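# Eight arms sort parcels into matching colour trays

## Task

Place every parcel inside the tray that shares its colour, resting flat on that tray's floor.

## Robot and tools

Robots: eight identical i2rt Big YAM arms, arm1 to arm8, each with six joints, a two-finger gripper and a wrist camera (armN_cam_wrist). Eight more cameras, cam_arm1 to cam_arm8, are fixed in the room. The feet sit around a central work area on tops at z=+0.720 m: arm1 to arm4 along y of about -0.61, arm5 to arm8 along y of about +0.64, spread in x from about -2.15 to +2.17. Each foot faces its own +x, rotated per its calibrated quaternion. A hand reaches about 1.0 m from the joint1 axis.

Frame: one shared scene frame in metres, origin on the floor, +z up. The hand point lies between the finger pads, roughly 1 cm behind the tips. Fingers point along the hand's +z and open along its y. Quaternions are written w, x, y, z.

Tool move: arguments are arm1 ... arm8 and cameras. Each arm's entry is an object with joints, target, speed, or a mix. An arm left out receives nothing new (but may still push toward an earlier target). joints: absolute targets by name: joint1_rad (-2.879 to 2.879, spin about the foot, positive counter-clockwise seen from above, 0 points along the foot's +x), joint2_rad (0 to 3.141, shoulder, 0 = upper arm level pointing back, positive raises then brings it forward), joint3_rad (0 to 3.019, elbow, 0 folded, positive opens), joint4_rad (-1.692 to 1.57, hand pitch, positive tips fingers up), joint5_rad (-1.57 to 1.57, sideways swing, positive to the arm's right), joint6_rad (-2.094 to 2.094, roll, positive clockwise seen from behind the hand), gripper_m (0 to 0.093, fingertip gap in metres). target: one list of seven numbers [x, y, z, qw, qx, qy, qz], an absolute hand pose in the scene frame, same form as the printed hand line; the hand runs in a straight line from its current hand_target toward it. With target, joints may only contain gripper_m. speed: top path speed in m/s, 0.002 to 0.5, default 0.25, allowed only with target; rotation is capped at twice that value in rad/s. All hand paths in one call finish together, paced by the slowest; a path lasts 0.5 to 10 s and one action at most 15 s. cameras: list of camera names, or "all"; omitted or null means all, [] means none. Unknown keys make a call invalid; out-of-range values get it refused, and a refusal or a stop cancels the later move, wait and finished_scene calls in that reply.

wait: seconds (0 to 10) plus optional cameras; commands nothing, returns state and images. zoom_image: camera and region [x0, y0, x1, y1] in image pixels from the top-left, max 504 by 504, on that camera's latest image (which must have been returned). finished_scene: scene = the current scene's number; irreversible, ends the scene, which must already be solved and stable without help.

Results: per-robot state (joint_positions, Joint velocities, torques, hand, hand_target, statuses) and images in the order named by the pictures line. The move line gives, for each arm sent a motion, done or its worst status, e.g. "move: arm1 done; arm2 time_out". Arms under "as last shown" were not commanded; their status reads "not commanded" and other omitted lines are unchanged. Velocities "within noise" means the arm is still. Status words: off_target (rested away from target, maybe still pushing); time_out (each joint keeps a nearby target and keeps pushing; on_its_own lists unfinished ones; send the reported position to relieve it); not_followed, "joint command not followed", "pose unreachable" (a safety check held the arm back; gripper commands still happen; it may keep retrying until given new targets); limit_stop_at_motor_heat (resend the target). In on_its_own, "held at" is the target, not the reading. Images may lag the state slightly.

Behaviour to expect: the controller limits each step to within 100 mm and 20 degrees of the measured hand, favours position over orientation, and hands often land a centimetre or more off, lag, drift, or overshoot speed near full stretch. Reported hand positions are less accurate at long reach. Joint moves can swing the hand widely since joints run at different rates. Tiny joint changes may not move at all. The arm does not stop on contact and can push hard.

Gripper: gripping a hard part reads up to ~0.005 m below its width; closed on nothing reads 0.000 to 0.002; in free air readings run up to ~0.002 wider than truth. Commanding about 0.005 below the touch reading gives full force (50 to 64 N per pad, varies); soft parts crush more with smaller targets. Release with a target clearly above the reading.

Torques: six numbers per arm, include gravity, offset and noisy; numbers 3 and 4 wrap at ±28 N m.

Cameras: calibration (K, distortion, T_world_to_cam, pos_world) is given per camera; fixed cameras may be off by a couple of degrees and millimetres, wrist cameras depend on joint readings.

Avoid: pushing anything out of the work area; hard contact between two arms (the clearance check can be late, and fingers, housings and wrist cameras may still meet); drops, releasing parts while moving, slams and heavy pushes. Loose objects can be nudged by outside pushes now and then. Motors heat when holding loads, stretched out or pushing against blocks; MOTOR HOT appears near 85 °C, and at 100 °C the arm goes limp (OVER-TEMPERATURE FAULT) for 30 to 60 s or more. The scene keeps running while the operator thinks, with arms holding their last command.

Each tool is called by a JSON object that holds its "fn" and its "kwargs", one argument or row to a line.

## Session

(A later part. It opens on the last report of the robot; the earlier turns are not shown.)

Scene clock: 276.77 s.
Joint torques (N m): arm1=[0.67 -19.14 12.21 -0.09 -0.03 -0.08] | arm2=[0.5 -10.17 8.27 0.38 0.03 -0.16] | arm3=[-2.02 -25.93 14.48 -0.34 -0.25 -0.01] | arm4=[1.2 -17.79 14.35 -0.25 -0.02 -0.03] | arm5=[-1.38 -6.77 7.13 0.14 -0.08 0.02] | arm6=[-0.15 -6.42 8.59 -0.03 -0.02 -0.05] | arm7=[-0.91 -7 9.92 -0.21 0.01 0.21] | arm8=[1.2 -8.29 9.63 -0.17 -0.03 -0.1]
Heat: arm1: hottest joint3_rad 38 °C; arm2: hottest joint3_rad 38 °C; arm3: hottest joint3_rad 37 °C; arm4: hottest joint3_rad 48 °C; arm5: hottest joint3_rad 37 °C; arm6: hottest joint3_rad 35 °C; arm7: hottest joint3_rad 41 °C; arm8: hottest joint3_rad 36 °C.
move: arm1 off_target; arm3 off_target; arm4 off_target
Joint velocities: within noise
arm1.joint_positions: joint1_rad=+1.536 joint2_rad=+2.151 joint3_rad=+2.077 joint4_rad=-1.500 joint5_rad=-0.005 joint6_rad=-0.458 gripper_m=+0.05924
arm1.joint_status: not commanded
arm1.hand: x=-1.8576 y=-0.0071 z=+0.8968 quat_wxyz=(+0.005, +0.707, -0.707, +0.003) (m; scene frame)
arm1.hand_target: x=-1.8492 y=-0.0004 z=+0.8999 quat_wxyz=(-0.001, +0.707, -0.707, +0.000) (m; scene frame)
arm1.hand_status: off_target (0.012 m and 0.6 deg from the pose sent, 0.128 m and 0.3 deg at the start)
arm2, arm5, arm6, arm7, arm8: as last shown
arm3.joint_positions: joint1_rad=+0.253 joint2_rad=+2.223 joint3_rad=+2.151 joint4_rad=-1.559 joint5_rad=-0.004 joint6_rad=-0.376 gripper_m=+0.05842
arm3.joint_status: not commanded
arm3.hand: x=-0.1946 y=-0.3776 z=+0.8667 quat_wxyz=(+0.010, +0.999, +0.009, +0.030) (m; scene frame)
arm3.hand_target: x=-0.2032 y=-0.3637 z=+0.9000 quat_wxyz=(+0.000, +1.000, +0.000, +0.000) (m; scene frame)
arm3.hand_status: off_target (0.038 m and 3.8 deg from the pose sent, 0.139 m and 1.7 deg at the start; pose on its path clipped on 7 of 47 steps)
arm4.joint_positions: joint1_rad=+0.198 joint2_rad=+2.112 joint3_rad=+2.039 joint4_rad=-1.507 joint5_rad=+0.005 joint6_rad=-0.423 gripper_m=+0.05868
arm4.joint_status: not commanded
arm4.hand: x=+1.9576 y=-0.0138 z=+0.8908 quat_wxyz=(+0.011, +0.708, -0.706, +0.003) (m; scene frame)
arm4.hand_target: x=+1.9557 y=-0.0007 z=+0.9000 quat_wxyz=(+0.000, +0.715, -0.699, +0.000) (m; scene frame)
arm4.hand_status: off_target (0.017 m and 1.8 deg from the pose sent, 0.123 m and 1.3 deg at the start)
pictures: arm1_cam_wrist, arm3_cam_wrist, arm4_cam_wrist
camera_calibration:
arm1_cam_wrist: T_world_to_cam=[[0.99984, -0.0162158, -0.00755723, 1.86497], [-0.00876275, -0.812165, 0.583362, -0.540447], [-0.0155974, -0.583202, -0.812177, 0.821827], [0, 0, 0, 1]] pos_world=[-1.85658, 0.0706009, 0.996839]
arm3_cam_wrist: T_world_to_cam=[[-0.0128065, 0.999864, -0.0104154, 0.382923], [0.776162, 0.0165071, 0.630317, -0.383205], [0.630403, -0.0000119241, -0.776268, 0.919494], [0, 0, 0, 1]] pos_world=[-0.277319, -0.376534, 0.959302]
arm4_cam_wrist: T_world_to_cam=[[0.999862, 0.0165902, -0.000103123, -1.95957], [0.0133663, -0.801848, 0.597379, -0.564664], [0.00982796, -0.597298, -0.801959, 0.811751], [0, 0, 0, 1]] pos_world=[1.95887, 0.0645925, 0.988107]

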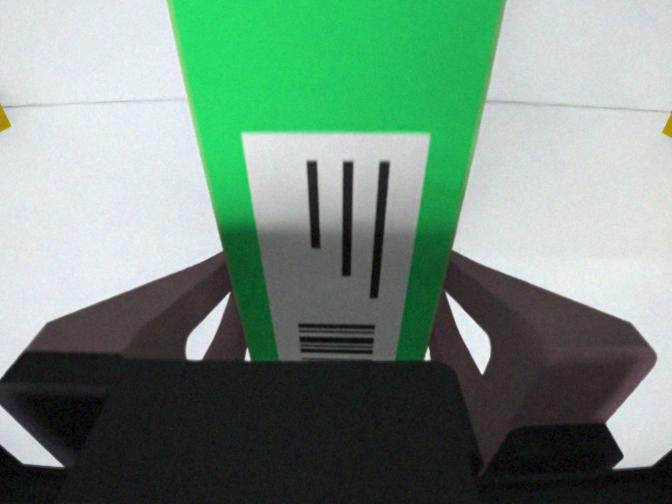

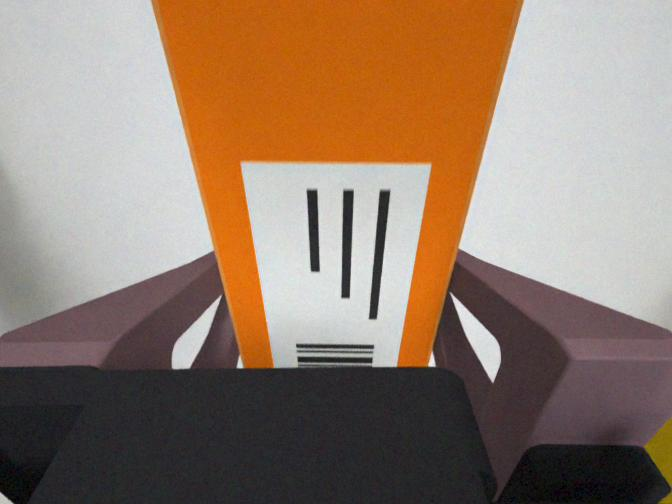

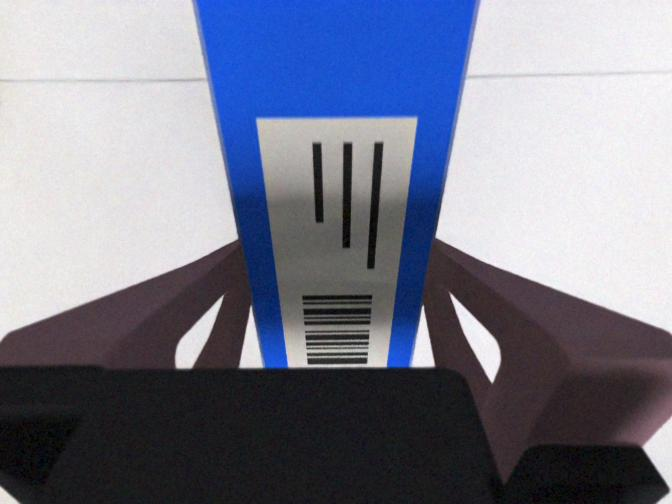

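{"fn": "move", "kwargs": {
  "arm1": {"joints":{"joint2_rad":1.2,"joint3_rad":1.15,"joint4_rad":-1.52}},
  "arm4": {"joints":{"joint2_rad":1.2,"joint3_rad":1.15,"joint4_rad":-1.52}},
  "arm3": {"joints":{"joint2_rad":1.2,"joint3_rad":1.15,"joint4_rad":-1.52}},
  "cameras": []
}}

{"fn": "move", "kwargs": {
  "arm1": {"joints":{"joint1_rad":-1.538,"joint6_rad":-0.016}},
  "arm4": {"joints":{"joint1_rad":-1.88,"joint6_rad":0.075}},
  "arm3": {"joints":{"joint1_rad":2.145,"joint6_rad":-0.159}},
  "cameras": []
}}

{"fn": "move", "kwargs": {
  "arm1": {"target":[-2.408,-1.23,0.885,0,0.827,0.563,0],"speed":0.3},
  "arm4": {"target":[2.114,-1.182,0.885,0,0.481,0.877,0],"speed":0.3},
  "arm3": {"target":[0.41,-1.29,0.895,0,0.663,0.749,0],"speed":0.3},
  "cameras": ["cam_arm1","cam_arm3","cam_arm4"]
}}

{"fn": "move", "kwargs": {
  "arm1": {"target":[-2.408,-1.23,0.785,0,0.827,0.563,0],"speed":0.16},
  "arm4": {"target":[2.114,-1.182,0.785,0,0.481,0.877,0],"speed":0.16},
  "arm3": {"target":[0.41,-1.29,0.785,0,0.663,0.749,0],"speed":0.16},
  "cameras": ["cam_arm1","cam_arm3","cam_arm4"]
}}

Scene clock: 294.13 s.
Joint torques (N m): arm1=[0.56 -7.53 8.17 0.01 -0.05 -0.03] | arm2=[0.5 -10.17 8.27 0.38 0.03 -0.16] | arm3=[-2.08 -10.34 9.61 0.36 -0.26 -0.02] | arm4=[1.08 -7.65 9.88 -0.03 -0.02 -0.03] | arm5=[-1.32 -6.65 7.04 -0.02 -0.11 -0.03] | arm6=[-0.15 -6.36 8.59 -0.05 -0.02 -0.05] | arm7=[-0.91 -7.18 9.92 -0.25 0 0.21] | arm8=[1.32 -8.18 9.62 -0.21 -0.04 -0.11]
Heat: arm1: hottest joint3_rad 38 °C; arm2: hottest joint3_rad 38 °C; arm3: hottest joint3_rad 36 °C; arm4: hottest joint3_rad 48 °C; arm5: hottest joint3_rad 37 °C; arm6: hottest joint3_rad 35 °C; arm7: hottest joint3_rad 41 °C; arm8: hottest joint3_rad 36 °C.
move: arm1 done; arm3 done; arm4 done
Joint velocities: within noise
arm1.joint_positions: joint1_rad=+1.536 joint2_rad=+1.207 joint3_rad=+1.158 joint4_rad=-1.514 joint5_rad=-0.005 joint6_rad=-0.458 gripper_m=+0.05924
arm1.joint_status: all done
arm1.hand: x=-2.0049 y=-0.3039 z=+1.0073 quat_wxyz=(+0.000, +0.707, -0.707, +0.001) (m; scene frame)
arm1.hand_target: x=-2.0050 y=-0.3088 z=+1.0066 quat_wxyz=(+0.003, +0.707, -0.707, +0.001) (m; scene frame)
arm1.hand_status: not commanded
arm2, arm5, arm6, arm7, arm8: as last shown
arm3.joint_positions: joint1_rad=+0.253 joint2_rad=+1.211 joint3_rad=+1.145 joint4_rad=-1.527 joint5_rad=-0.004 joint6_rad=-0.376 gripper_m=+0.05842
arm3.joint_status: all done
arm3.hand: x=+0.1271 y=-0.4987 z=+0.9882 quat_wxyz=(+0.003, +1.000, +0.009, +0.013) (m; scene frame)
arm3.hand_target: x=+0.1268 y=-0.4937 z=+0.9938 quat_wxyz=(+0.000, +1.000, +0.000, +0.001) (m; scene frame)
arm3.hand_status: not commanded
arm4.joint_positions: joint1_rad=+0.198 joint2_rad=+1.213 joint3_rad=+1.154 joint4_rad=-1.514 joint5_rad=+0.005 joint6_rad=-0.424 gripper_m=+0.05868
arm4.joint_status: all done
arm4.hand: x=+1.8278 y=-0.3053 z=+0.9895 quat_wxyz=(+0.008, +0.708, -0.706, +0.002) (m; scene frame)
arm4.hand_target: x=+1.8232 y=-0.3075 z=+0.9922 quat_wxyz=(+0.006, +0.715, -0.699, +0.002) (m; scene frame)
arm4.hand_status: not commanded
pictures: none
No camera images: "cameras" was empty.

Scene clock: 297.03 s.
Joint torques (N m): arm1=[1.38 -7.24 8.05 0.03 -0.01 0.04] | arm2=[0.5 -10.23 8.25 0.38 0.03 -0.16] | arm3=[-0.21 -10.4 9.61 0.35 -0.11 0.13] | arm4=[0.03 -7.47 9.94 0.01 -0.09 0.11] | arm5=[-1.49 -6.77 7.08 0.05 -0.1 0.02] | arm6=[-0.15 -6.36 8.59 -0.05 -0.03 -0.05] | arm7=[-1.03 -6.95 9.92 -0.21 0 0.21] | arm8=[1.44 -8.23 9.65 -0.14 -0.03 -0.11]
Heat: arm1: hottest joint3_rad 38 °C; arm2: hottest joint3_rad 38 °C; arm3: hottest joint3_rad 36 °C; arm4: hottest joint3_rad 48 °C; arm5: hottest joint3_rad 36 °C; arm6: hottest joint3_rad 35 °C; arm7: hottest joint3_rad 41 °C; arm8: hottest joint3_rad 36 °C.
move: arm1 done; arm3 done; arm4 done
Joint velocities: within noise
arm1.joint_positions: joint1_rad=-1.538 joint2_rad=+1.207 joint3_rad=+1.158 joint4_rad=-1.514 joint5_rad=-0.005 joint6_rad=-0.021 gripper_m=+0.05928
arm1.joint_status: all done
arm1.hand: x=-2.2791 y=-0.9125 z=+1.0127 quat_wxyz=(-0.010, -0.825, -0.565, +0.003) (m; scene frame)
arm1.hand_target: x=-2.2770 y=-0.9085 z=+1.0119 quat_wxyz=(-0.009, -0.827, -0.563, +0.000) (m; scene frame)
arm1.hand_status: not commanded
arm2, arm5, arm6, arm7, arm8: as last shown
arm3.joint_positions: joint1_rad=+2.141 joint2_rad=+1.211 joint3_rad=+1.145 joint4_rad=-1.527 joint5_rad=-0.008 joint6_rad=-0.175 gripper_m=+0.05845
arm3.joint_status: all done
arm3.hand: x=+0.4217 y=-0.9405 z=+0.9873 quat_wxyz=(-0.004, +0.658, +0.753, +0.016) (m; scene frame)
arm3.hand_target: x=+0.4228 y=-0.9426 z=+0.9929 quat_wxyz=(+0.003, +0.662, +0.749, +0.006) (m; scene frame)
arm3.hand_status: not commanded
arm4.joint_positions: joint1_rad=-1.882 joint2_rad=+1.213 joint3_rad=+1.154 joint4_rad=-1.514 joint5_rad=+0.008 joint6_rad=+0.068 gripper_m=+0.05870
arm4.joint_status: all done
arm4.hand: x=+1.8883 y=-0.8776 z=+0.9946 quat_wxyz=(+0.006, -0.479, -0.878, +0.010) (m; scene frame)
arm4.hand_target: x=+1.8869 y=-0.8739 z=+0.9971 quat_wxyz=(+0.004, -0.480, -0.877, +0.011) (m; scene frame)
arm4.hand_status: not commanded
pictures: none
No camera images: "cameras" was empty.

Scene clock: 299.87 s.
Joint torques (N m): arm1=[1.96 -18.9 12.55 -0.13 0.18 0.08] | arm2=[0.44 -10.17 8.27 0.38 0.03 -0.16] | arm3=[-0.03 -23.41 14.41 -0.34 0.02 0.12] | arm4=[-0.91 -18.43 15.01 -0.24 -0.15 0.05] | arm5=[-1.26 -7.12 7.13 0.08 -0.07 0.02] | arm6=[-0.21 -6.36 8.59 -0.06 -0.01 -0.05] | arm7=[-0.91 -7.12 9.94 -0.24 0 0.2] | arm8=[1.38 -8.12 9.69 -0.1 -0.04 -0.09]
Heat: arm1: hottest joint3_rad 39 °C; arm2: hottest joint3_rad 38 °C; arm3: hottest joint3_rad 36 °C; arm4: hottest joint3_rad 49 °C; arm5: hottest joint3_rad 36 °C; arm6: hottest joint3_rad 35 °C; arm7: hottest joint3_rad 41 °C; arm8: hottest joint3_rad 36 °C.
move: arm1 off_target; arm3 off_target; arm4 off_target
Joint velocities: within noise
arm1.joint_positions: joint1_rad=-1.538 joint2_rad=+2.168 joint3_rad=+2.032 joint4_rad=-1.461 joint5_rad=+0.004 joint6_rad=-0.019 gripper_m=+0.05928
arm1.joint_status: not commanded
arm1.hand: x=-2.4055 y=-1.2174 z=+0.8792 quat_wxyz=(+0.004, -0.826, -0.564, -0.008) (m; scene frame)
arm1.hand_target: x=-2.4078 y=-1.2294 z=+0.8851 quat_wxyz=(-0.001, -0.827, -0.563, +0.001) (m; scene frame)
arm1.hand_status: off_target (0.014 m and 1.1 deg from the pose sent, 0.366 m and 1.2 deg at the start)
arm2, arm5, arm6, arm7, arm8: as last shown
arm3.joint_positions: joint1_rad=+2.141 joint2_rad=+2.167 joint3_rad=+2.089 joint4_rad=-1.525 joint5_rad=+0.001 joint6_rad=-0.172 gripper_m=+0.05845
arm3.joint_status: not commanded
arm3.hand: x=+0.4072 y=-1.2754 z=+0.8779 quat_wxyz=(-0.010, +0.659, +0.752, +0.016) (m; scene frame)
arm3.hand_target: x=+0.4102 y=-1.2888 z=+0.8950 quat_wxyz=(+0.001, +0.663, +0.749, +0.000) (m; scene frame)
arm3.hand_status: off_target (0.023 m and 2.3 deg from the pose sent, 0.362 m and 2.0 deg at the start)
arm4.joint_positions: joint1_rad=-1.882 joint2_rad=+2.291 joint3_rad=+2.304 joint4_rad=-1.599 joint5_rad=-0.013 joint6_rad=+0.068 gripper_m=+0.05870
arm4.joint_status: not commanded
arm4.hand: x=+2.1094 y=-1.1710 z=+0.8837 quat_wxyz=(+0.007, -0.479, -0.878, -0.002) (m; scene frame)
arm4.hand_target: x=+2.1137 y=-1.1815 z=+0.8850 quat_wxyz=(-0.001, -0.481, -0.877, +0.000) (m; scene frame)
arm4.hand_status: off_target (0.012 m and 0.9 deg from the pose sent, 0.394 m and 1.4 deg at the start)
pictures: cam_arm1, cam_arm3, cam_arm4

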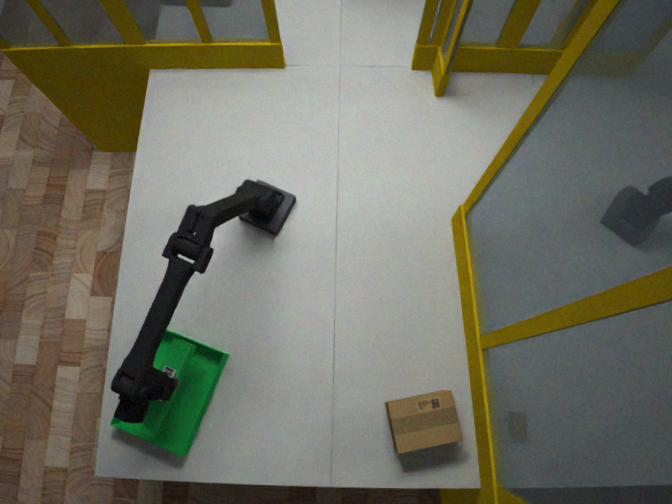

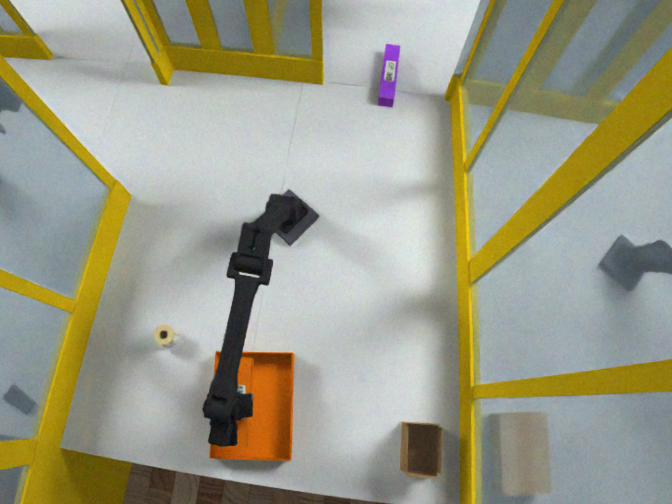

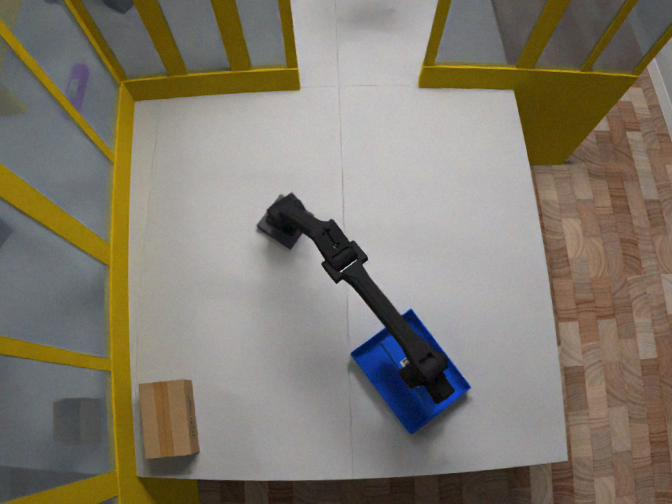

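Scene clock: 301.33 s.
Joint torques (N m): arm1=[1.73 -20.37 8.32 0.72 0.16 0.07] | arm2=[0.5 -10.17 8.27 0.38 0.03 -0.16] | arm3=[-0.03 -25.29 9.26 0.53 0.02 0.11] | arm4=[-0.73 -19.14 10.25 0.76 -0.14 0.07] | arm5=[-1.38 -7.41 7.01 0.16 -0.1 -0.02] | arm6=[-0.03 -6.42 8.59 -0.06 -0.02 -0.04] | arm7=[-0.91 -7.06 9.95 -0.24 0 0.2] | arm8=[1.49 -8 9.63 -0.2 -0.03 -0.11]
Heat: arm1: hottest joint3_rad 39 °C; arm2: hottest joint3_rad 38 °C; arm3: hottest joint3_rad 36 °C; arm4: hottest joint3_rad 49 °C; arm5: hottest joint3_rad 36 °C; arm6: hottest joint3_rad 35 °C; arm7: hottest joint3_rad 41 °C; arm8: hottest joint3_rad 36 °C.
move: arm1 done; arm3 done; arm4 off_target
Joint velocities: within noise
arm1.joint_positions: joint1_rad=-1.538 joint2_rad=+2.246 joint3_rad=+1.935 joint4_rad=-1.269 joint5_rad=+0.004 joint6_rad=-0.019 gripper_m=+0.05928
arm1.joint_status: not commanded
arm1.hand: x=-2.4091 y=-1.2275 z=+0.7922 quat_wxyz=(-0.001, -0.826, -0.564, -0.001) (m; scene frame)
arm1.hand_target: x=-2.4081 y=-1.2298 z=+0.7851 quat_wxyz=(+0.000, -0.827, -0.563, +0.000) (m; scene frame)
arm1.hand_status: done (0.008 m and 0.3 deg from the pose sent, 0.095 m and 1.1 deg at the start)
arm2.joint_positions: joint1_rad=-2.099 joint2_rad=+1.209 joint3_rad=+1.151 joint4_rad=-1.516 joint5_rad=+0.001 joint6_rad=+0.395 gripper_m=+0.09291
arm2.joint_status: not commanded
arm2.hand: x=-0.5458 y=-0.5001 z=+1.0382 quat_wxyz=(+0.001, -0.007, -1.000, +0.001) (m; scene frame)
arm2.hand_target: x=-0.5484 y=-0.5001 z=+1.0405 quat_wxyz=(+0.000, +0.000, -1.000, +0.000) (m; scene frame)
arm2.hand_status: not commanded
arm3.joint_positions: joint1_rad=+2.141 joint2_rad=+2.242 joint3_rad=+1.955 joint4_rad=-1.306 joint5_rad=+0.001 joint6_rad=-0.172 gripper_m=+0.05845
arm3.joint_status: not commanded
arm3.hand: x=+0.4074 y=-1.2829 z=+0.7787 quat_wxyz=(-0.007, +0.659, +0.752, +0.012) (m; scene frame)
arm3.hand_target: x=+0.4101 y=-1.2898 z=+0.7851 quat_wxyz=(+0.000, +0.663, +0.749, +0.000) (m; scene frame)
arm3.hand_status: done (0.010 m and 1.7 deg from the pose sent, 0.094 m and 2.3 deg at the start)
arm4.joint_positions: joint1_rad=-1.882 joint2_rad=+2.330 joint3_rad=+2.158 joint4_rad=-1.388 joint5_rad=-0.013 joint6_rad=+0.068 gripper_m=+0.05870
arm4.joint_status: not commanded
arm4.hand: x=+2.1144 y=-1.1798 z=+0.8016 quat_wxyz=(-0.005, -0.479, -0.878, +0.004) (m; scene frame)
arm4.hand_target: x=+2.1139 y=-1.1817 z=+0.7853 quat_wxyz=(+0.000, -0.481, -0.877, +0.000) (m; scene frame)
arm4.hand_status: off_target (0.017 m and 0.7 deg from the pose sent, 0.099 m and 0.9 deg at the start)
arm5.joint_positions: joint1_rad=+1.543 joint2_rad=+1.211 joint3_rad=+1.146 joint4_rad=-1.513 joint5_rad=+0.000 joint6_rad=-0.302 gripper_m=+0.09288
arm5.joint_status: not commanded
arm5.hand: x=+2.0692 y=+0.3252 z=+1.0260 quat_wxyz=(-0.003, +0.702, +0.712, +0.007) (m; scene frame)
arm5.hand_target: x=+2.0667 y=+0.3277 z=+1.0312 quat_wxyz=(-0.002, +0.707, +0.707, +0.003) (m; scene frame)
arm5.hand_status: not commanded
arm6.joint_positions: joint1_rad=-1.141 joint2_rad=+1.212 joint3_rad=+1.147 joint4_rad=-1.514 joint5_rad=+0.001 joint6_rad=-0.186 gripper_m=+0.09289
arm6.joint_status: not commanded
arm6.hand: x=+0.7879 y=+0.3028 z=+1.0553 quat_wxyz=(+0.003, -0.708, -0.706, -0.003) (m; scene frame)
arm6.hand_target: x=+0.7904 y=+0.3042 z=+1.0603 quat_wxyz=(+0.000, -0.707, -0.707, +0.000) (m; scene frame)
arm6.hand_status: not commanded
arm7: as last shown
arm8.joint_positions: joint1_rad=+0.313 joint2_rad=+1.210 joint3_rad=+1.153 joint4_rad=-1.520 joint5_rad=-0.002 joint6_rad=-0.291 gripper_m=+0.09293
arm8.joint_status: not commanded
arm8.hand: x=-1.7571 y=+0.3381 z=+0.9991 quat_wxyz=(+0.000, -0.708, -0.706, -0.003) (m; scene frame)
arm8.hand_target: x=-1.7584 y=+0.3406 z=+1.0010 quat_wxyz=(+0.000, -0.707, -0.707, +0.001) (m; scene frame)
arm8.hand_status: not commanded
pictures: cam_arm1, cam_arm3, cam_arm4

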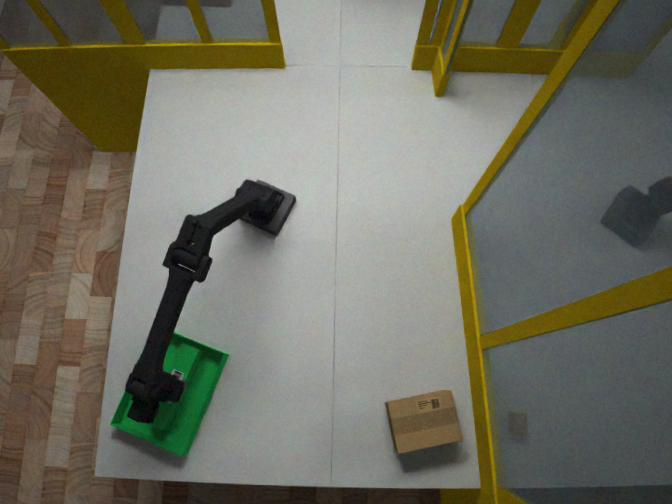

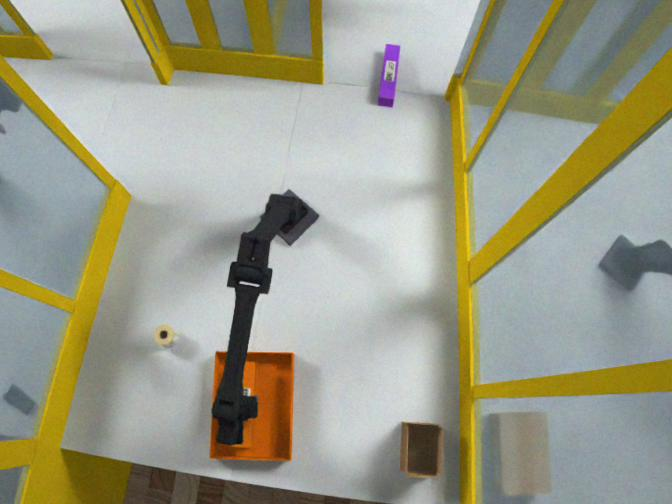

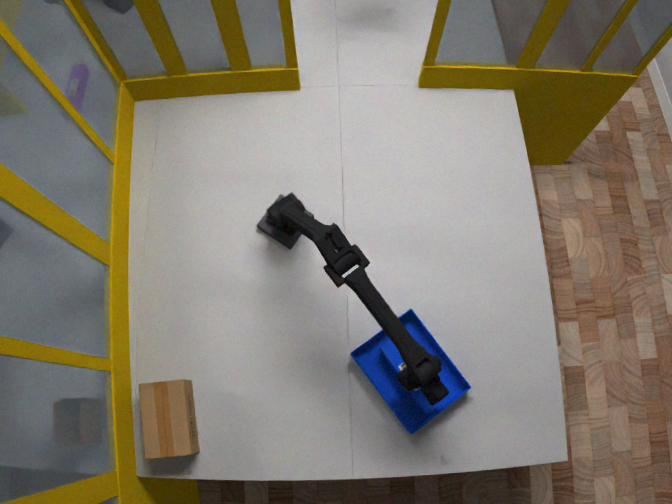

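{"fn": "move", "kwargs": {
  "arm1": {"target":[-2.408,-1.23,0.757,0,0.827,0.563,0],"speed":0.08},
  "arm4": {"target":[2.114,-1.182,0.757,0,0.481,0.877,0],"speed":0.08},
  "arm3": {"target":[0.41,-1.29,0.762,0,0.663,0.749,0],"speed":0.08},
  "cameras": []
}}

{"fn": "move", "kwargs": {
  "arm1": {"target":[-2.408,-1.23,0.747,0,0.827,0.563,0],"speed":0.05},
  "arm4": {"target":[2.114,-1.182,0.747,0,0.481,0.877,0],"speed":0.05},
  "arm3": {"target":[0.41,-1.29,0.75,0,0.663,0.749,0],"speed":0.05},
  "cameras": []
}}

Scene clock: 312.27 s.
Joint torques (N m): arm1=[1.55 -19.37 7.49 0.87 0.18 0.05] | arm2=[0.5 -10.17 8.25 0.38 0.03 -0.16] | arm3=[-0.15 -23.71 8.9 0.69 0.03 0.13] | arm4=[-0.62 -18.73 9.7 0.84 -0.14 0.07] | arm5=[-1.32 -7 7.09 0.06 -0.07 0.03] | arm6=[-0.15 -6.36 8.59 -0.05 -0.02 -0.05] | arm7=[-0.91 -7.06 9.94 -0.25 0 0.21] | arm8=[1.38 -8.29 9.59 -0.08 -0.03 -0.1]
Heat: arm1: hottest joint3_rad 39 °C; arm2: hottest joint3_rad 38 °C; arm3: hottest joint3_rad 36 °C; arm4: hottest joint3_rad 49 °C; arm5: hottest joint3_rad 36 °C; arm6: hottest joint3_rad 35 °C; arm7: hottest joint3_rad 41 °C; arm8: hottest joint3_rad 36 °C.
move: arm1 off_target; arm3 done; arm4 off_target
Joint velocities: within noise
arm1.joint_positions: joint1_rad=-1.538 joint2_rad=+2.262 joint3_rad=+1.915 joint4_rad=-1.216 joint5_rad=+0.004 joint6_rad=-0.019 gripper_m=+0.05928
arm1.joint_status: not commanded
arm1.hand: x=-2.4105 y=-1.2312 z=+0.7749 quat_wxyz=(-0.006, -0.826, -0.564, +0.006) (m; scene frame)
arm1.hand_target: x=-2.4080 y=-1.2297 z=+0.7573 quat_wxyz=(+0.000, -0.827, -0.563, +0.000) (m; scene frame)
arm1.hand_status: off_target (0.018 m and 1.0 deg from the pose sent, 0.035 m and 0.3 deg at the start)
arm2, arm5, arm6, arm7, arm8: as last shown
arm3.joint_positions: joint1_rad=+2.141 joint2_rad=+2.247 joint3_rad=+1.936 joint4_rad=-1.259 joint5_rad=+0.001 joint6_rad=-0.172 gripper_m=+0.05845
arm3.joint_status: not commanded
arm3.hand: x=+0.4073 y=-1.2866 z=+0.7677 quat_wxyz=(+0.000, +0.659, +0.752, +0.004) (m; scene frame)
arm3.hand_target: x=+0.4101 y=-1.2899 z=+0.7620 quat_wxyz=(+0.000, +0.663, +0.749, +0.000) (m; scene frame)
arm3.hand_status: done (0.007 m and 0.7 deg from the pose sent, 0.018 m and 1.7 deg at the start)
arm4.joint_positions: joint1_rad=-1.882 joint2_rad=+2.344 joint3_rad=+2.128 joint4_rad=-1.333 joint5_rad=-0.013 joint6_rad=+0.068 gripper_m=+0.05870
arm4.joint_status: not commanded
arm4.hand: x=+2.1156 y=-1.1820 z=+0.7805 quat_wxyz=(-0.009, -0.479, -0.878, +0.006) (m; scene frame)
arm4.hand_target: x=+2.1136 y=-1.1814 z=+0.7574 quat_wxyz=(+0.000, -0.481, -0.877, +0.000) (m; scene frame)
arm4.hand_status: off_target (0.024 m and 1.3 deg from the pose sent, 0.045 m and 0.7 deg at the start)
pictures: none
No camera images: "cameras" was empty.

Scene clock: 313.23 s.
Joint torques (N m): arm1=[1.73 -18.67 6.94 1.26 0.19 0.07] | arm2=[0.5 -10.23 8.25 0.38 0.03 -0.16] | arm3=[0.03 -22.89 8.34 0.98 0.02 0.12] | arm4=[-0.62 -18.26 8.8 1.26 -0.1 0.07] | arm5=[-1.61 -6.83 7.05 -0.13 -0.07 -0.03] | arm6=[-0.15 -6.42 8.58 -0.05 -0.02 -0.05] | arm7=[-0.85 -7 9.92 -0.28 0.01 0.21] | arm8=[1.49 -8.18 9.65 -0.13 -0.03 -0.09]
Heat: arm1: hottest joint3_rad 39 °C; arm2: hottest joint3_rad 38 °C; arm3: hottest joint3_rad 35 °C; arm4: hottest joint3_rad 48 °C; arm5: hottest joint3_rad 36 °C; arm6: hottest joint3_rad 35 °C; arm7: hottest joint3_rad 41 °C; arm8: hottest joint3_rad 36 °C.
move: arm1 off_target; arm3 off_target; arm4 off_target
Joint velocities: within noise
arm1.joint_positions: joint1_rad=-1.538 joint2_rad=+2.262 joint3_rad=+1.912 joint4_rad=-1.209 joint5_rad=+0.004 joint6_rad=-0.019 gripper_m=+0.05928
arm1.joint_status: not commanded
arm1.hand: x=-2.4107 y=-1.2318 z=+0.7740 quat_wxyz=(-0.007, -0.826, -0.564, +0.008) (m; scene frame)
arm1.hand_target: x=-2.4078 y=-1.2290 z=+0.7475 quat_wxyz=(+0.000, -0.827, -0.563, +0.000) (m; scene frame)
arm1.hand_status: off_target (0.027 m and 1.2 deg from the pose sent, 0.028 m and 1.0 deg at the start)
arm2, arm5, arm6, arm7, arm8: as last shown
arm3.joint_positions: joint1_rad=+2.141 joint2_rad=+2.248 joint3_rad=+1.930 joint4_rad=-1.246 joint5_rad=+0.001 joint6_rad=-0.172 gripper_m=+0.05845
arm3.joint_status: not commanded
arm3.hand: x=+0.4073 y=-1.2875 z=+0.7650 quat_wxyz=(+0.002, +0.659, +0.752, +0.001) (m; scene frame)
arm3.hand_target: x=+0.4101 y=-1.2896 z=+0.7502 quat_wxyz=(+0.000, +0.663, +0.749, +0.000) (m; scene frame)
arm3.hand_status: off_target (0.015 m and 0.6 deg from the pose sent, 0.018 m and 0.7 deg at the start)
arm4.joint_positions: joint1_rad=-1.882 joint2_rad=+2.344 joint3_rad=+2.125 joint4_rad=-1.324 joint5_rad=-0.015 joint6_rad=+0.068 gripper_m=+0.05870
arm4.joint_status: not commanded
arm4.hand: x=+2.1168 y=-1.1832 z=+0.7797 quat_wxyz=(-0.013, -0.478, -0.878, +0.007) (m; scene frame)
arm4.hand_target: x=+2.1133 y=-1.1808 z=+0.7477 quat_wxyz=(+0.000, -0.481, -0.877, +0.000) (m; scene frame)
arm4.hand_status: off_target (0.033 m and 1.7 deg from the pose sent, 0.034 m and 1.3 deg at the start)
pictures: none
No camera images: "cameras" was empty.

{"fn": "move", "kwargs": {
  "arm1": {"joints":{"gripper_m":0.093}},
  "arm4": {"joints":{"gripper_m":0.093}},
  "arm3": {"joints":{"gripper_m":0.093}},
  "arm2": {"joints":{"gripper_m":0.093}},
  "cameras": []
}}

{"fn": "move", "kwargs": {
  "arm1": {"target":[-2.408,-1.23,0.9,0,0.827,0.563,0],"speed":0.25},
  "arm4": {"target":[2.114,-1.182,0.9,0,0.481,0.877,0],"speed":0.25},
  "arm3": {"target":[0.408,-1.285,0.9,0,0.663,0.749,0],"speed":0.25},
  "cameras": []
}}

{"fn": "move", "kwargs": {
  "arm1": {"joints":{"joint2_rad":1.2,"joint3_rad":1.15,"joint4_rad":-1.52}},
  "arm4": {"joints":{"joint2_rad":1.2,"joint3_rad":1.15,"joint4_rad":-1.52}},
  "arm3": {"joints":{"joint2_rad":1.2,"joint3_rad":1.15,"joint4_rad":-1.52}},
  "cameras": []
}}

{"fn": "move", "kwargs": {
  "arm1": {"joints":{"joint1_rad":-0.7}},
  "arm4": {"joints":{"joint1_rad":-0.9}},
  "arm3": {"joints":{"joint1_rad":-1.414,"joint6_rad":-0.431}},
  "arm6": {"joints":{"joint1_rad":-0.4}},
  "cameras": ["cam_arm1","cam_arm3","cam_arm4"]
}}

{"fn": "move", "kwargs": {
  "arm3": {"target":[0.74,0.02,0.9,0,0.7071,-0.7071,0],"speed":0.3},
  "cameras": ["arm3_cam_wrist"]
}}

Scene clock: 333.33 s.
Joint torques (N m): arm1=[1.73 -19.25 7.47 0.88 0.21 0.05] | arm2=[0.44 -10.17 8.27 0.38 0.03 -0.16] | arm3=[-0.09 -23.59 8.72 0.65 0.02 0.12] | arm4=[-0.67 -18.55 9.39 0.81 -0.1 0.07] | arm5=[-1.26 -6.24 7.02 0.09 -0.08 -0.03] | arm6=[-0.15 -6.36 8.59 -0.05 -0.02 -0.05] | arm7=[-0.91 -7.12 9.89 -0.17 0 0.21] | arm8=[1.49 -8.18 9.68 -0.21 -0.05 -0.09]
Heat: arm1: hottest joint3_rad 38 °C; arm2: hottest joint3_rad 38 °C; arm3: hottest joint2_rad 37 °C; arm4: hottest joint3_rad 47 °C; arm5: hottest joint3_rad 36 °C; arm6: hottest joint3_rad 35 °C; arm7: hottest joint3_rad 41 °C; arm8: hottest joint3_rad 36 °C.
move: arm1 done; arm2 done; arm3 done; arm4 done
Joint velocities: within noise
arm1.joint_positions: joint1_rad=-1.538 joint2_rad=+2.269 joint3_rad=+1.907 joint4_rad=-1.195 joint5_rad=+0.004 joint6_rad=-0.019 gripper_m=+0.09282
arm1.joint_status: all done
arm1.hand: x=-2.4109 y=-1.2323 z=+0.7675 quat_wxyz=(-0.007, -0.826, -0.564, +0.008) (m; scene frame)
arm1.hand_target: x=-2.4078 y=-1.2291 z=+0.7475 quat_wxyz=(+0.000, -0.827, -0.563, +0.000) (m; scene frame)
arm1.hand_status: not commanded
arm2.joint_positions: joint1_rad=-2.099 joint2_rad=+1.209 joint3_rad=+1.151 joint4_rad=-1.516 joint5_rad=+0.001 joint6_rad=+0.395 gripper_m=+0.09291
arm2.joint_status: all done
arm2.hand: x=-0.5458 y=-0.5001 z=+1.0382 quat_wxyz=(+0.001, -0.007, -1.000, +0.001) (m; scene frame)
arm2.hand_target: x=-0.5484 y=-0.5001 z=+1.0405 quat_wxyz=(+0.000, +0.000, -1.000, +0.000) (m; scene frame)
arm2.hand_status: not commanded
arm3.joint_positions: joint1_rad=+2.141 joint2_rad=+2.255 joint3_rad=+1.925 joint4_rad=-1.236 joint5_rad=+0.001 joint6_rad=-0.172 gripper_m=+0.09290
arm3.joint_status: all done
arm3.hand: x=+0.4073 y=-1.2873 z=+0.7585 quat_wxyz=(+0.001, +0.659, +0.752, +0.002) (m; scene frame)
arm3.hand_target: x=+0.4101 y=-1.2896 z=+0.7502 quat_wxyz=(+0.000, +0.663, +0.749, +0.000) (m; scene frame)
arm3.hand_status: not commanded
arm4.joint_positions: joint1_rad=-1.882 joint2_rad=+2.349 joint3_rad=+2.118 joint4_rad=-1.312 joint5_rad=-0.015 joint6_rad=+0.068 gripper_m=+0.09285
arm4.joint_status: all done
arm4.hand: x=+2.1167 y=-1.1832 z=+0.7739 quat_wxyz=(-0.013, -0.478, -0.878, +0.006) (m; scene frame)
arm4.hand_target: x=+2.1133 y=-1.1809 z=+0.7478 quat_wxyz=(+0.000, -0.481, -0.877, +0.000) (m; scene frame)
arm4.hand_status: not commanded
arm5, arm6, arm8: as last shown
arm7.joint_positions: joint1_rad=-1.016 joint2_rad=+1.240 joint3_rad=+1.203 joint4_rad=-1.510 joint5_rad=-0.002 joint6_rad=-0.100 gripper_m=+0.09310
arm7.joint_status: not commanded
arm7.hand: x=-0.4535 y=+0.2647 z=+1.0490 quat_wxyz=(-0.007, -0.702, -0.712, +0.008) (m; scene frame)
arm7.hand_target: x=-0.4559 y=+0.2671 z=+1.0448 quat_wxyz=(+0.001, -0.707, -0.707, +0.000) (m; scene frame)
arm7.hand_status: not commanded
pictures: none
No camera images: "cameras" was empty.

Scene clock: 334.93 s.
Joint torques (N m): arm1=[2.2 -18.96 12.03 -0.08 0.16 0.06] | arm2=[0.5 -10.17 8.25 0.38 0.03 -0.16] | arm3=[-0.26 -24.7 14.16 -0.24 0 0.1] | arm4=[-0.91 -18.49 14.91 -0.2 -0.1 0.04] | arm5=[-1.38 -6.42 7.21 0.02 -0.06 0.01] | arm6=[-0.15 -6.42 8.59 -0.05 -0.02 -0.05] | arm7=[-0.85 -7.3 9.95 -0.21 0.01 0.2] | arm8=[1.55 -8.41 9.58 -0.2 -0.04 -0.1]
Heat: arm1: hottest joint3_rad 38 °C; arm2: hottest joint3_rad 38 °C; arm3: hottest joint2_rad 37 °C; arm4: hottest joint3_rad 47 °C; arm5: hottest joint3_rad 36 °C; arm6: hottest joint3_rad 35 °C; arm7: hottest joint3_rad 41 °C; arm8: hottest joint3_rad 36 °C.
move: arm1 done; arm3 off_target; arm4 off_target
Joint velocities: within noise
arm1.joint_positions: joint1_rad=-1.538 joint2_rad=+2.162 joint3_rad=+2.075 joint4_rad=-1.498 joint5_rad=+0.004 joint6_rad=-0.018 gripper_m=+0.09289
arm1.joint_status: not commanded
arm1.hand: x=-2.4069 y=-1.2202 z=+0.8993 quat_wxyz=(+0.000, -0.826, -0.564, -0.003) (m; scene frame)
arm1.hand_target: x=-2.4079 y=-1.2297 z=+0.9000 quat_wxyz=(+0.000, -0.827, -0.563, +0.000) (m; scene frame)
arm1.hand_status: done (0.010 m and 0.4 deg from the pose sent, 0.132 m and 1.3 deg at the start)
arm2, arm5, arm6, arm7, arm8: as last shown
arm3.joint_positions: joint1_rad=+2.141 joint2_rad=+2.162 joint3_rad=+2.073 joint4_rad=-1.526 joint5_rad=+0.001 joint6_rad=-0.172 gripper_m=+0.09297
arm3.joint_status: not commanded
arm3.hand: x=+0.4073 y=-1.2709 z=+0.8751 quat_wxyz=(-0.014, +0.659, +0.752, +0.021) (m; scene frame)
arm3.hand_target: x=+0.4082 y=-1.2836 z=+0.9000 quat_wxyz=(+0.001, +0.663, +0.749, +0.000) (m; scene frame)
arm3.hand_status: off_target (0.029 m and 2.9 deg from the pose sent, 0.142 m and 0.6 deg at the start; pose on its path clipped on 8 of 48 steps)
arm4.joint_positions: joint1_rad=-1.882 joint2_rad=+2.295 joint3_rad=+2.352 joint4_rad=-1.642 joint5_rad=-0.015 joint6_rad=+0.068 gripper_m=+0.09291
arm4.joint_status: not commanded
arm4.hand: x=+2.1102 y=-1.1712 z=+0.8991 quat_wxyz=(+0.006, -0.479, -0.878, -0.003) (m; scene frame)
arm4.hand_target: x=+2.1137 y=-1.1814 z=+0.8998 quat_wxyz=(-0.001, -0.481, -0.877, +0.000) (m; scene frame)
arm4.hand_status: off_target (0.011 m and 0.8 deg from the pose sent, 0.126 m and 1.7 deg at the start)
pictures: none
No camera images: "cameras" was empty.

Scene clock: 336.93 s.
Joint torques (N m): arm1=[1.79 -7.18 8.03 0.17 0.17 0.08] | arm2=[0.5 -10.17 8.27 0.38 0.02 -0.16] | arm3=[-0.32 -10.29 9.43 0.32 0 0.1] | arm4=[-0.62 -7.06 9.81 0.54 -0.1 0.04] | arm5=[-1.08 -6.65 6.95 0.14 -0.07 0] | arm6=[-0.15 -6.3 8.59 -0.06 -0.02 -0.05] | arm7=[-0.79 -7.06 9.89 -0.23 0.01 0.19] | arm8=[1.67 -8.06 9.65 -0.24 -0.02 -0.09]
Heat: arm1: hottest joint3_rad 38 °C; arm2: hottest joint3_rad 38 °C; arm3: hottest joint2_rad 37 °C; arm4: hottest joint3_rad 47 °C; arm5: hottest joint3_rad 36 °C; arm6: hottest joint3_rad 35 °C; arm7: hottest joint3_rad 41 °C; arm8: hottest joint3_rad 36 °C.
move: arm1 done; arm3 done; arm4 done
Joint velocities: within noise
arm1.joint_positions: joint1_rad=-1.538 joint2_rad=+1.205 joint3_rad=+1.160 joint4_rad=-1.513 joint5_rad=+0.004 joint6_rad=-0.018 gripper_m=+0.09289
arm1.joint_status: all done
arm1.hand: x=-2.2807 y=-0.9122 z=+1.0140 quat_wxyz=(-0.007, -0.826, -0.564, +0.008) (m; scene frame)
arm1.hand_target: x=-2.2779 y=-0.9081 z=+1.0118 quat_wxyz=(-0.003, -0.827, -0.563, +0.004) (m; scene frame)
arm1.hand_status: not commanded
arm2, arm5, arm6, arm7, arm8: as last shown
arm3.joint_positions: joint1_rad=+2.141 joint2_rad=+1.209 joint3_rad=+1.146 joint4_rad=-1.525 joint5_rad=+0.001 joint6_rad=-0.172 gripper_m=+0.09297
arm3.joint_status: all done
arm3.hand: x=+0.4201 y=-0.9413 z=+0.9886 quat_wxyz=(-0.006, +0.659, +0.752, +0.010) (m; scene frame)
arm3.hand_target: x=+0.4204 y=-0.9425 z=+0.9929 quat_wxyz=(-0.001, +0.663, +0.749, +0.002) (m; scene frame)
arm3.hand_status: not commanded
arm4.joint_positions: joint1_rad=-1.882 joint2_rad=+1.209 joint3_rad=+1.155 joint4_rad=-1.528 joint5_rad=-0.015 joint6_rad=+0.068 gripper_m=+0.09291
arm4.joint_status: all done
arm4.hand: x=+1.8894 y=-0.8725 z=+0.9963 quat_wxyz=(+0.005, -0.479, -0.878, -0.002) (m; scene frame)
arm4.hand_target: x=+1.8879 y=-0.8729 z=+0.9971 quat_wxyz=(-0.001, -0.481, -0.877, +0.000) (m; scene frame)
arm4.hand_status: not commanded
pictures: none
No camera images: "cameras" was empty.

Scene clock: 340.13 s.
Joint torques (N m): arm1=[2.26 -7.18 8.05 0.05 0.12 0.04] | arm2=[0.5 -10.17 8.27 0.38 0.03 -0.16] | arm3=[-0.85 -10.05 9.52 0.29 -0.16 -0.21] | arm4=[0.97 -7.24 9.77 0.51 -0.09 0.04] | arm5=[-1.73 -6.48 7.05 0.14 -0.07 0] | arm6=[0.21 -6.42 8.57 -0.02 0.04 -0.06] | arm7=[-0.97 -6.89 9.96 -0.25 0.02 0.2] | arm8=[1.38 -8.18 9.63 -0.14 -0.04 -0.09]
Heat: arm1: hottest joint3_rad 38 °C; arm2: hottest joint3_rad 38 °C; arm3: hottest joint2_rad 36 °C; arm4: hottest joint3_rad 47 °C; arm5: hottest joint3_rad 36 °C; arm6: hottest joint3_rad 35 °C; arm7: hottest joint3_rad 41 °C; arm8: hottest joint3_rad 36 °C.
move: arm1 done; arm3 done; arm4 done; arm6 done
Joint velocities: within noise
arm1.joint_positions: joint1_rad=-0.711 joint2_rad=+1.205 joint3_rad=+1.160 joint4_rad=-1.513 joint5_rad=+0.005 joint6_rad=-0.018 gripper_m=+0.09290
arm1.joint_status: all done
arm1.hand: x=-2.0123 y=-0.9072 z=+1.0148 quat_wxyz=(-0.008, -0.530, -0.848, +0.009) (m; scene frame)
arm1.hand_target: x=-2.0111 y=-0.9013 z=+1.0126 quat_wxyz=(-0.003, -0.528, -0.849, +0.006) (m; scene frame)
arm1.hand_status: not commanded
arm2, arm5, arm7, arm8: as last shown
arm3.joint_positions: joint1_rad=-1.411 joint2_rad=+1.209 joint3_rad=+1.146 joint4_rad=-1.525 joint5_rad=+0.005 joint6_rad=-0.415 gripper_m=+0.09301
arm3.joint_status: all done
arm3.hand: x=+0.5782 y=-0.3181 z=+0.9931 quat_wxyz=(+0.003, +0.694, -0.719, +0.005) (m; scene frame)
arm3.hand_target: x=+0.5796 y=-0.3176 z=+0.9974 quat_wxyz=(-0.005, +0.699, -0.715, +0.002) (m; scene frame)
arm3.hand_status: not commanded
arm4.joint_positions: joint1_rad=-0.913 joint2_rad=+1.209 joint3_rad=+1.155 joint4_rad=-1.528 joint5_rad=-0.015 joint6_rad=+0.068 gripper_m=+0.09292
arm4.joint_status: all done
arm4.hand: x=+2.0202 y=-0.5941 z=+0.9920 quat_wxyz=(+0.011, -0.015, -1.000, -0.002) (m; scene frame)
arm4.hand_target: x=+2.0194 y=-0.5899 z=+0.9927 quat_wxyz=(+0.006, -0.008, -1.000, -0.003) (m; scene frame)
arm4.hand_status: not commanded
arm6.joint_positions: joint1_rad=-0.409 joint2_rad=+1.212 joint3_rad=+1.147 joint4_rad=-1.514 joint5_rad=-0.001 joint6_rad=-0.186 gripper_m=+0.09290
arm6.joint_status: all done
arm6.hand: x=+1.0216 y=+0.3445 z=+1.0553 quat_wxyz=(+0.004, -0.408, -0.913, -0.003) (m; scene frame)
arm6.hand_target: x=+1.0232 y=+0.3477 z=+1.0602 quat_wxyz=(+0.000, -0.406, -0.914, +0.000) (m; scene frame)
arm6.hand_status: not commanded
pictures: cam_arm1, cam_arm3, cam_arm4

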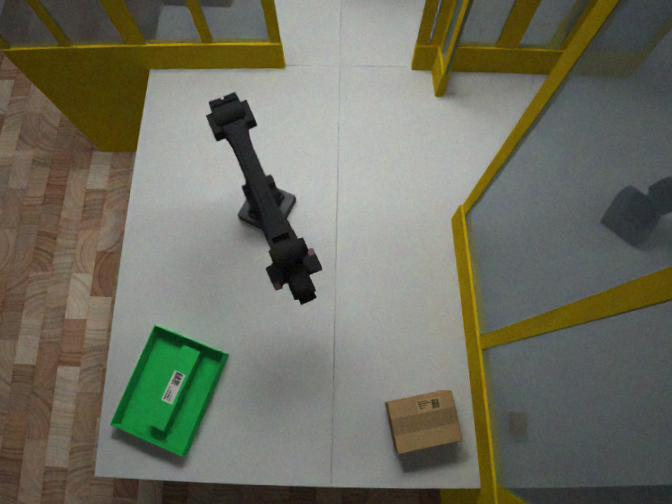

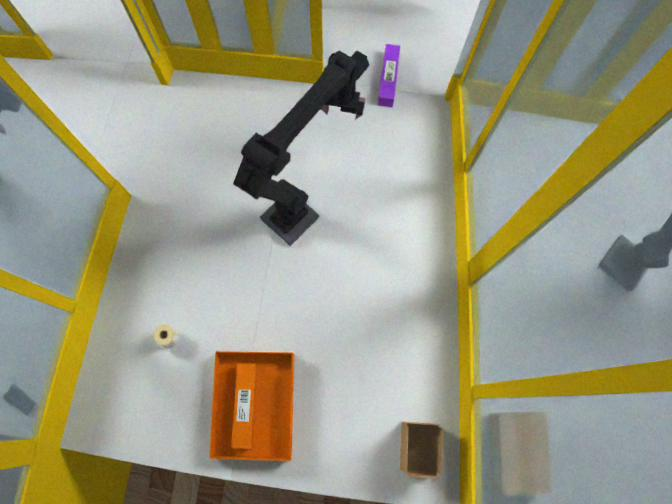

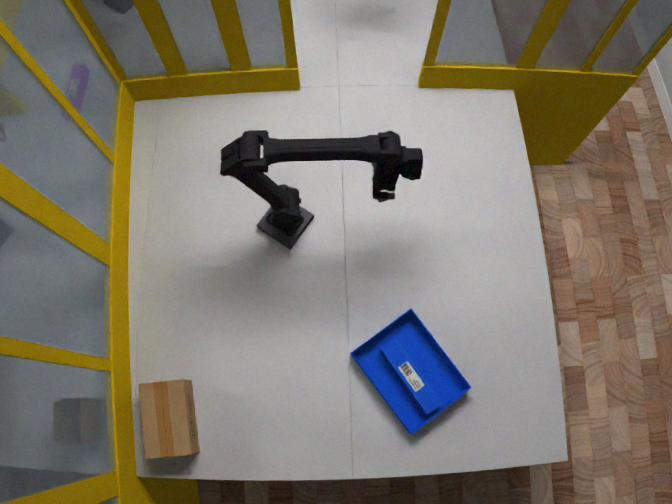

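Scene clock: 342.67 s.
Joint torques (N m): arm1=[2.2 -7.12 7.91 0.08 0.14 0.08] | arm2=[0.5 -10.17 8.27 0.36 0.03 -0.16] | arm3=[-0.62 -24 14.31 -0.53 -0.31 -0.21] | arm4=[0.97 -7.24 9.77 0.51 -0.09 0.04] | arm5=[-1.38 -7 6.99 -0.01 -0.12 0.02] | arm6=[0.15 -6.36 8.58 -0.02 0.03 -0.05] | arm7=[-0.85 -7.18 9.96 -0.23 0 0.21] | arm8=[1.38 -8.06 9.62 -0.18 -0.04 -0.09]
Heat: arm1: hottest joint3_rad 38 °C; arm2: hottest joint3_rad 38 °C; arm3: hottest joint2_rad 36 °C; arm4: hottest joint3_rad 47 °C; arm5: hottest joint3_rad 36 °C; arm6: hottest joint3_rad 35 °C; arm7: hottest joint3_rad 41 °C; arm8: hottest joint3_rad 36 °C.
move: arm3 off_target
Joint velocities: within noise
arm1, arm2, arm4, arm5, arm6, arm7, arm8: as last shown
arm3.joint_positions: joint1_rad=-1.411 joint2_rad=+2.271 joint3_rad=+2.273 joint4_rad=-1.610 joint5_rad=+0.002 joint6_rad=-0.433 gripper_m=+0.09301
arm3.joint_status: not commanded
arm3.hand: x=+0.7360 y=+0.0089 z=+0.8885 quat_wxyz=(+0.013, +0.701, -0.713, +0.007) (m; scene frame)
arm3.hand_target: x=+0.7395 y=+0.0192 z=+0.8999 quat_wxyz=(-0.001, +0.707, -0.707, +0.000) (m; scene frame)
arm3.hand_status: off_target (0.016 m and 1.9 deg from the pose sent, 0.386 m and 2.2 deg at the start)
pictures: arm3_cam_wrist
camera_calibration:
arm3_cam_wrist: T_world_to_cam=[[0.999759, -0.0218828, 0.00172532, -0.738279], [-0.0184713, -0.796223, 0.604722, -0.510786], [-0.0118592, -0.604608, -0.796435, 0.845755], [0, 0, 0, 1]] pos_world=[0.738696, 0.0884952, 0.983746]

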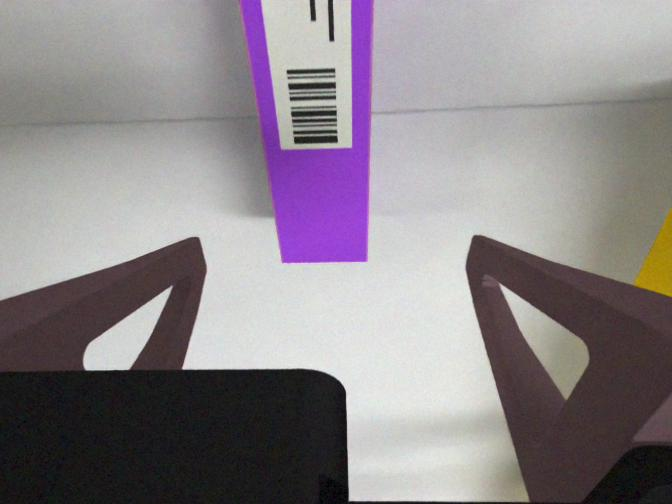

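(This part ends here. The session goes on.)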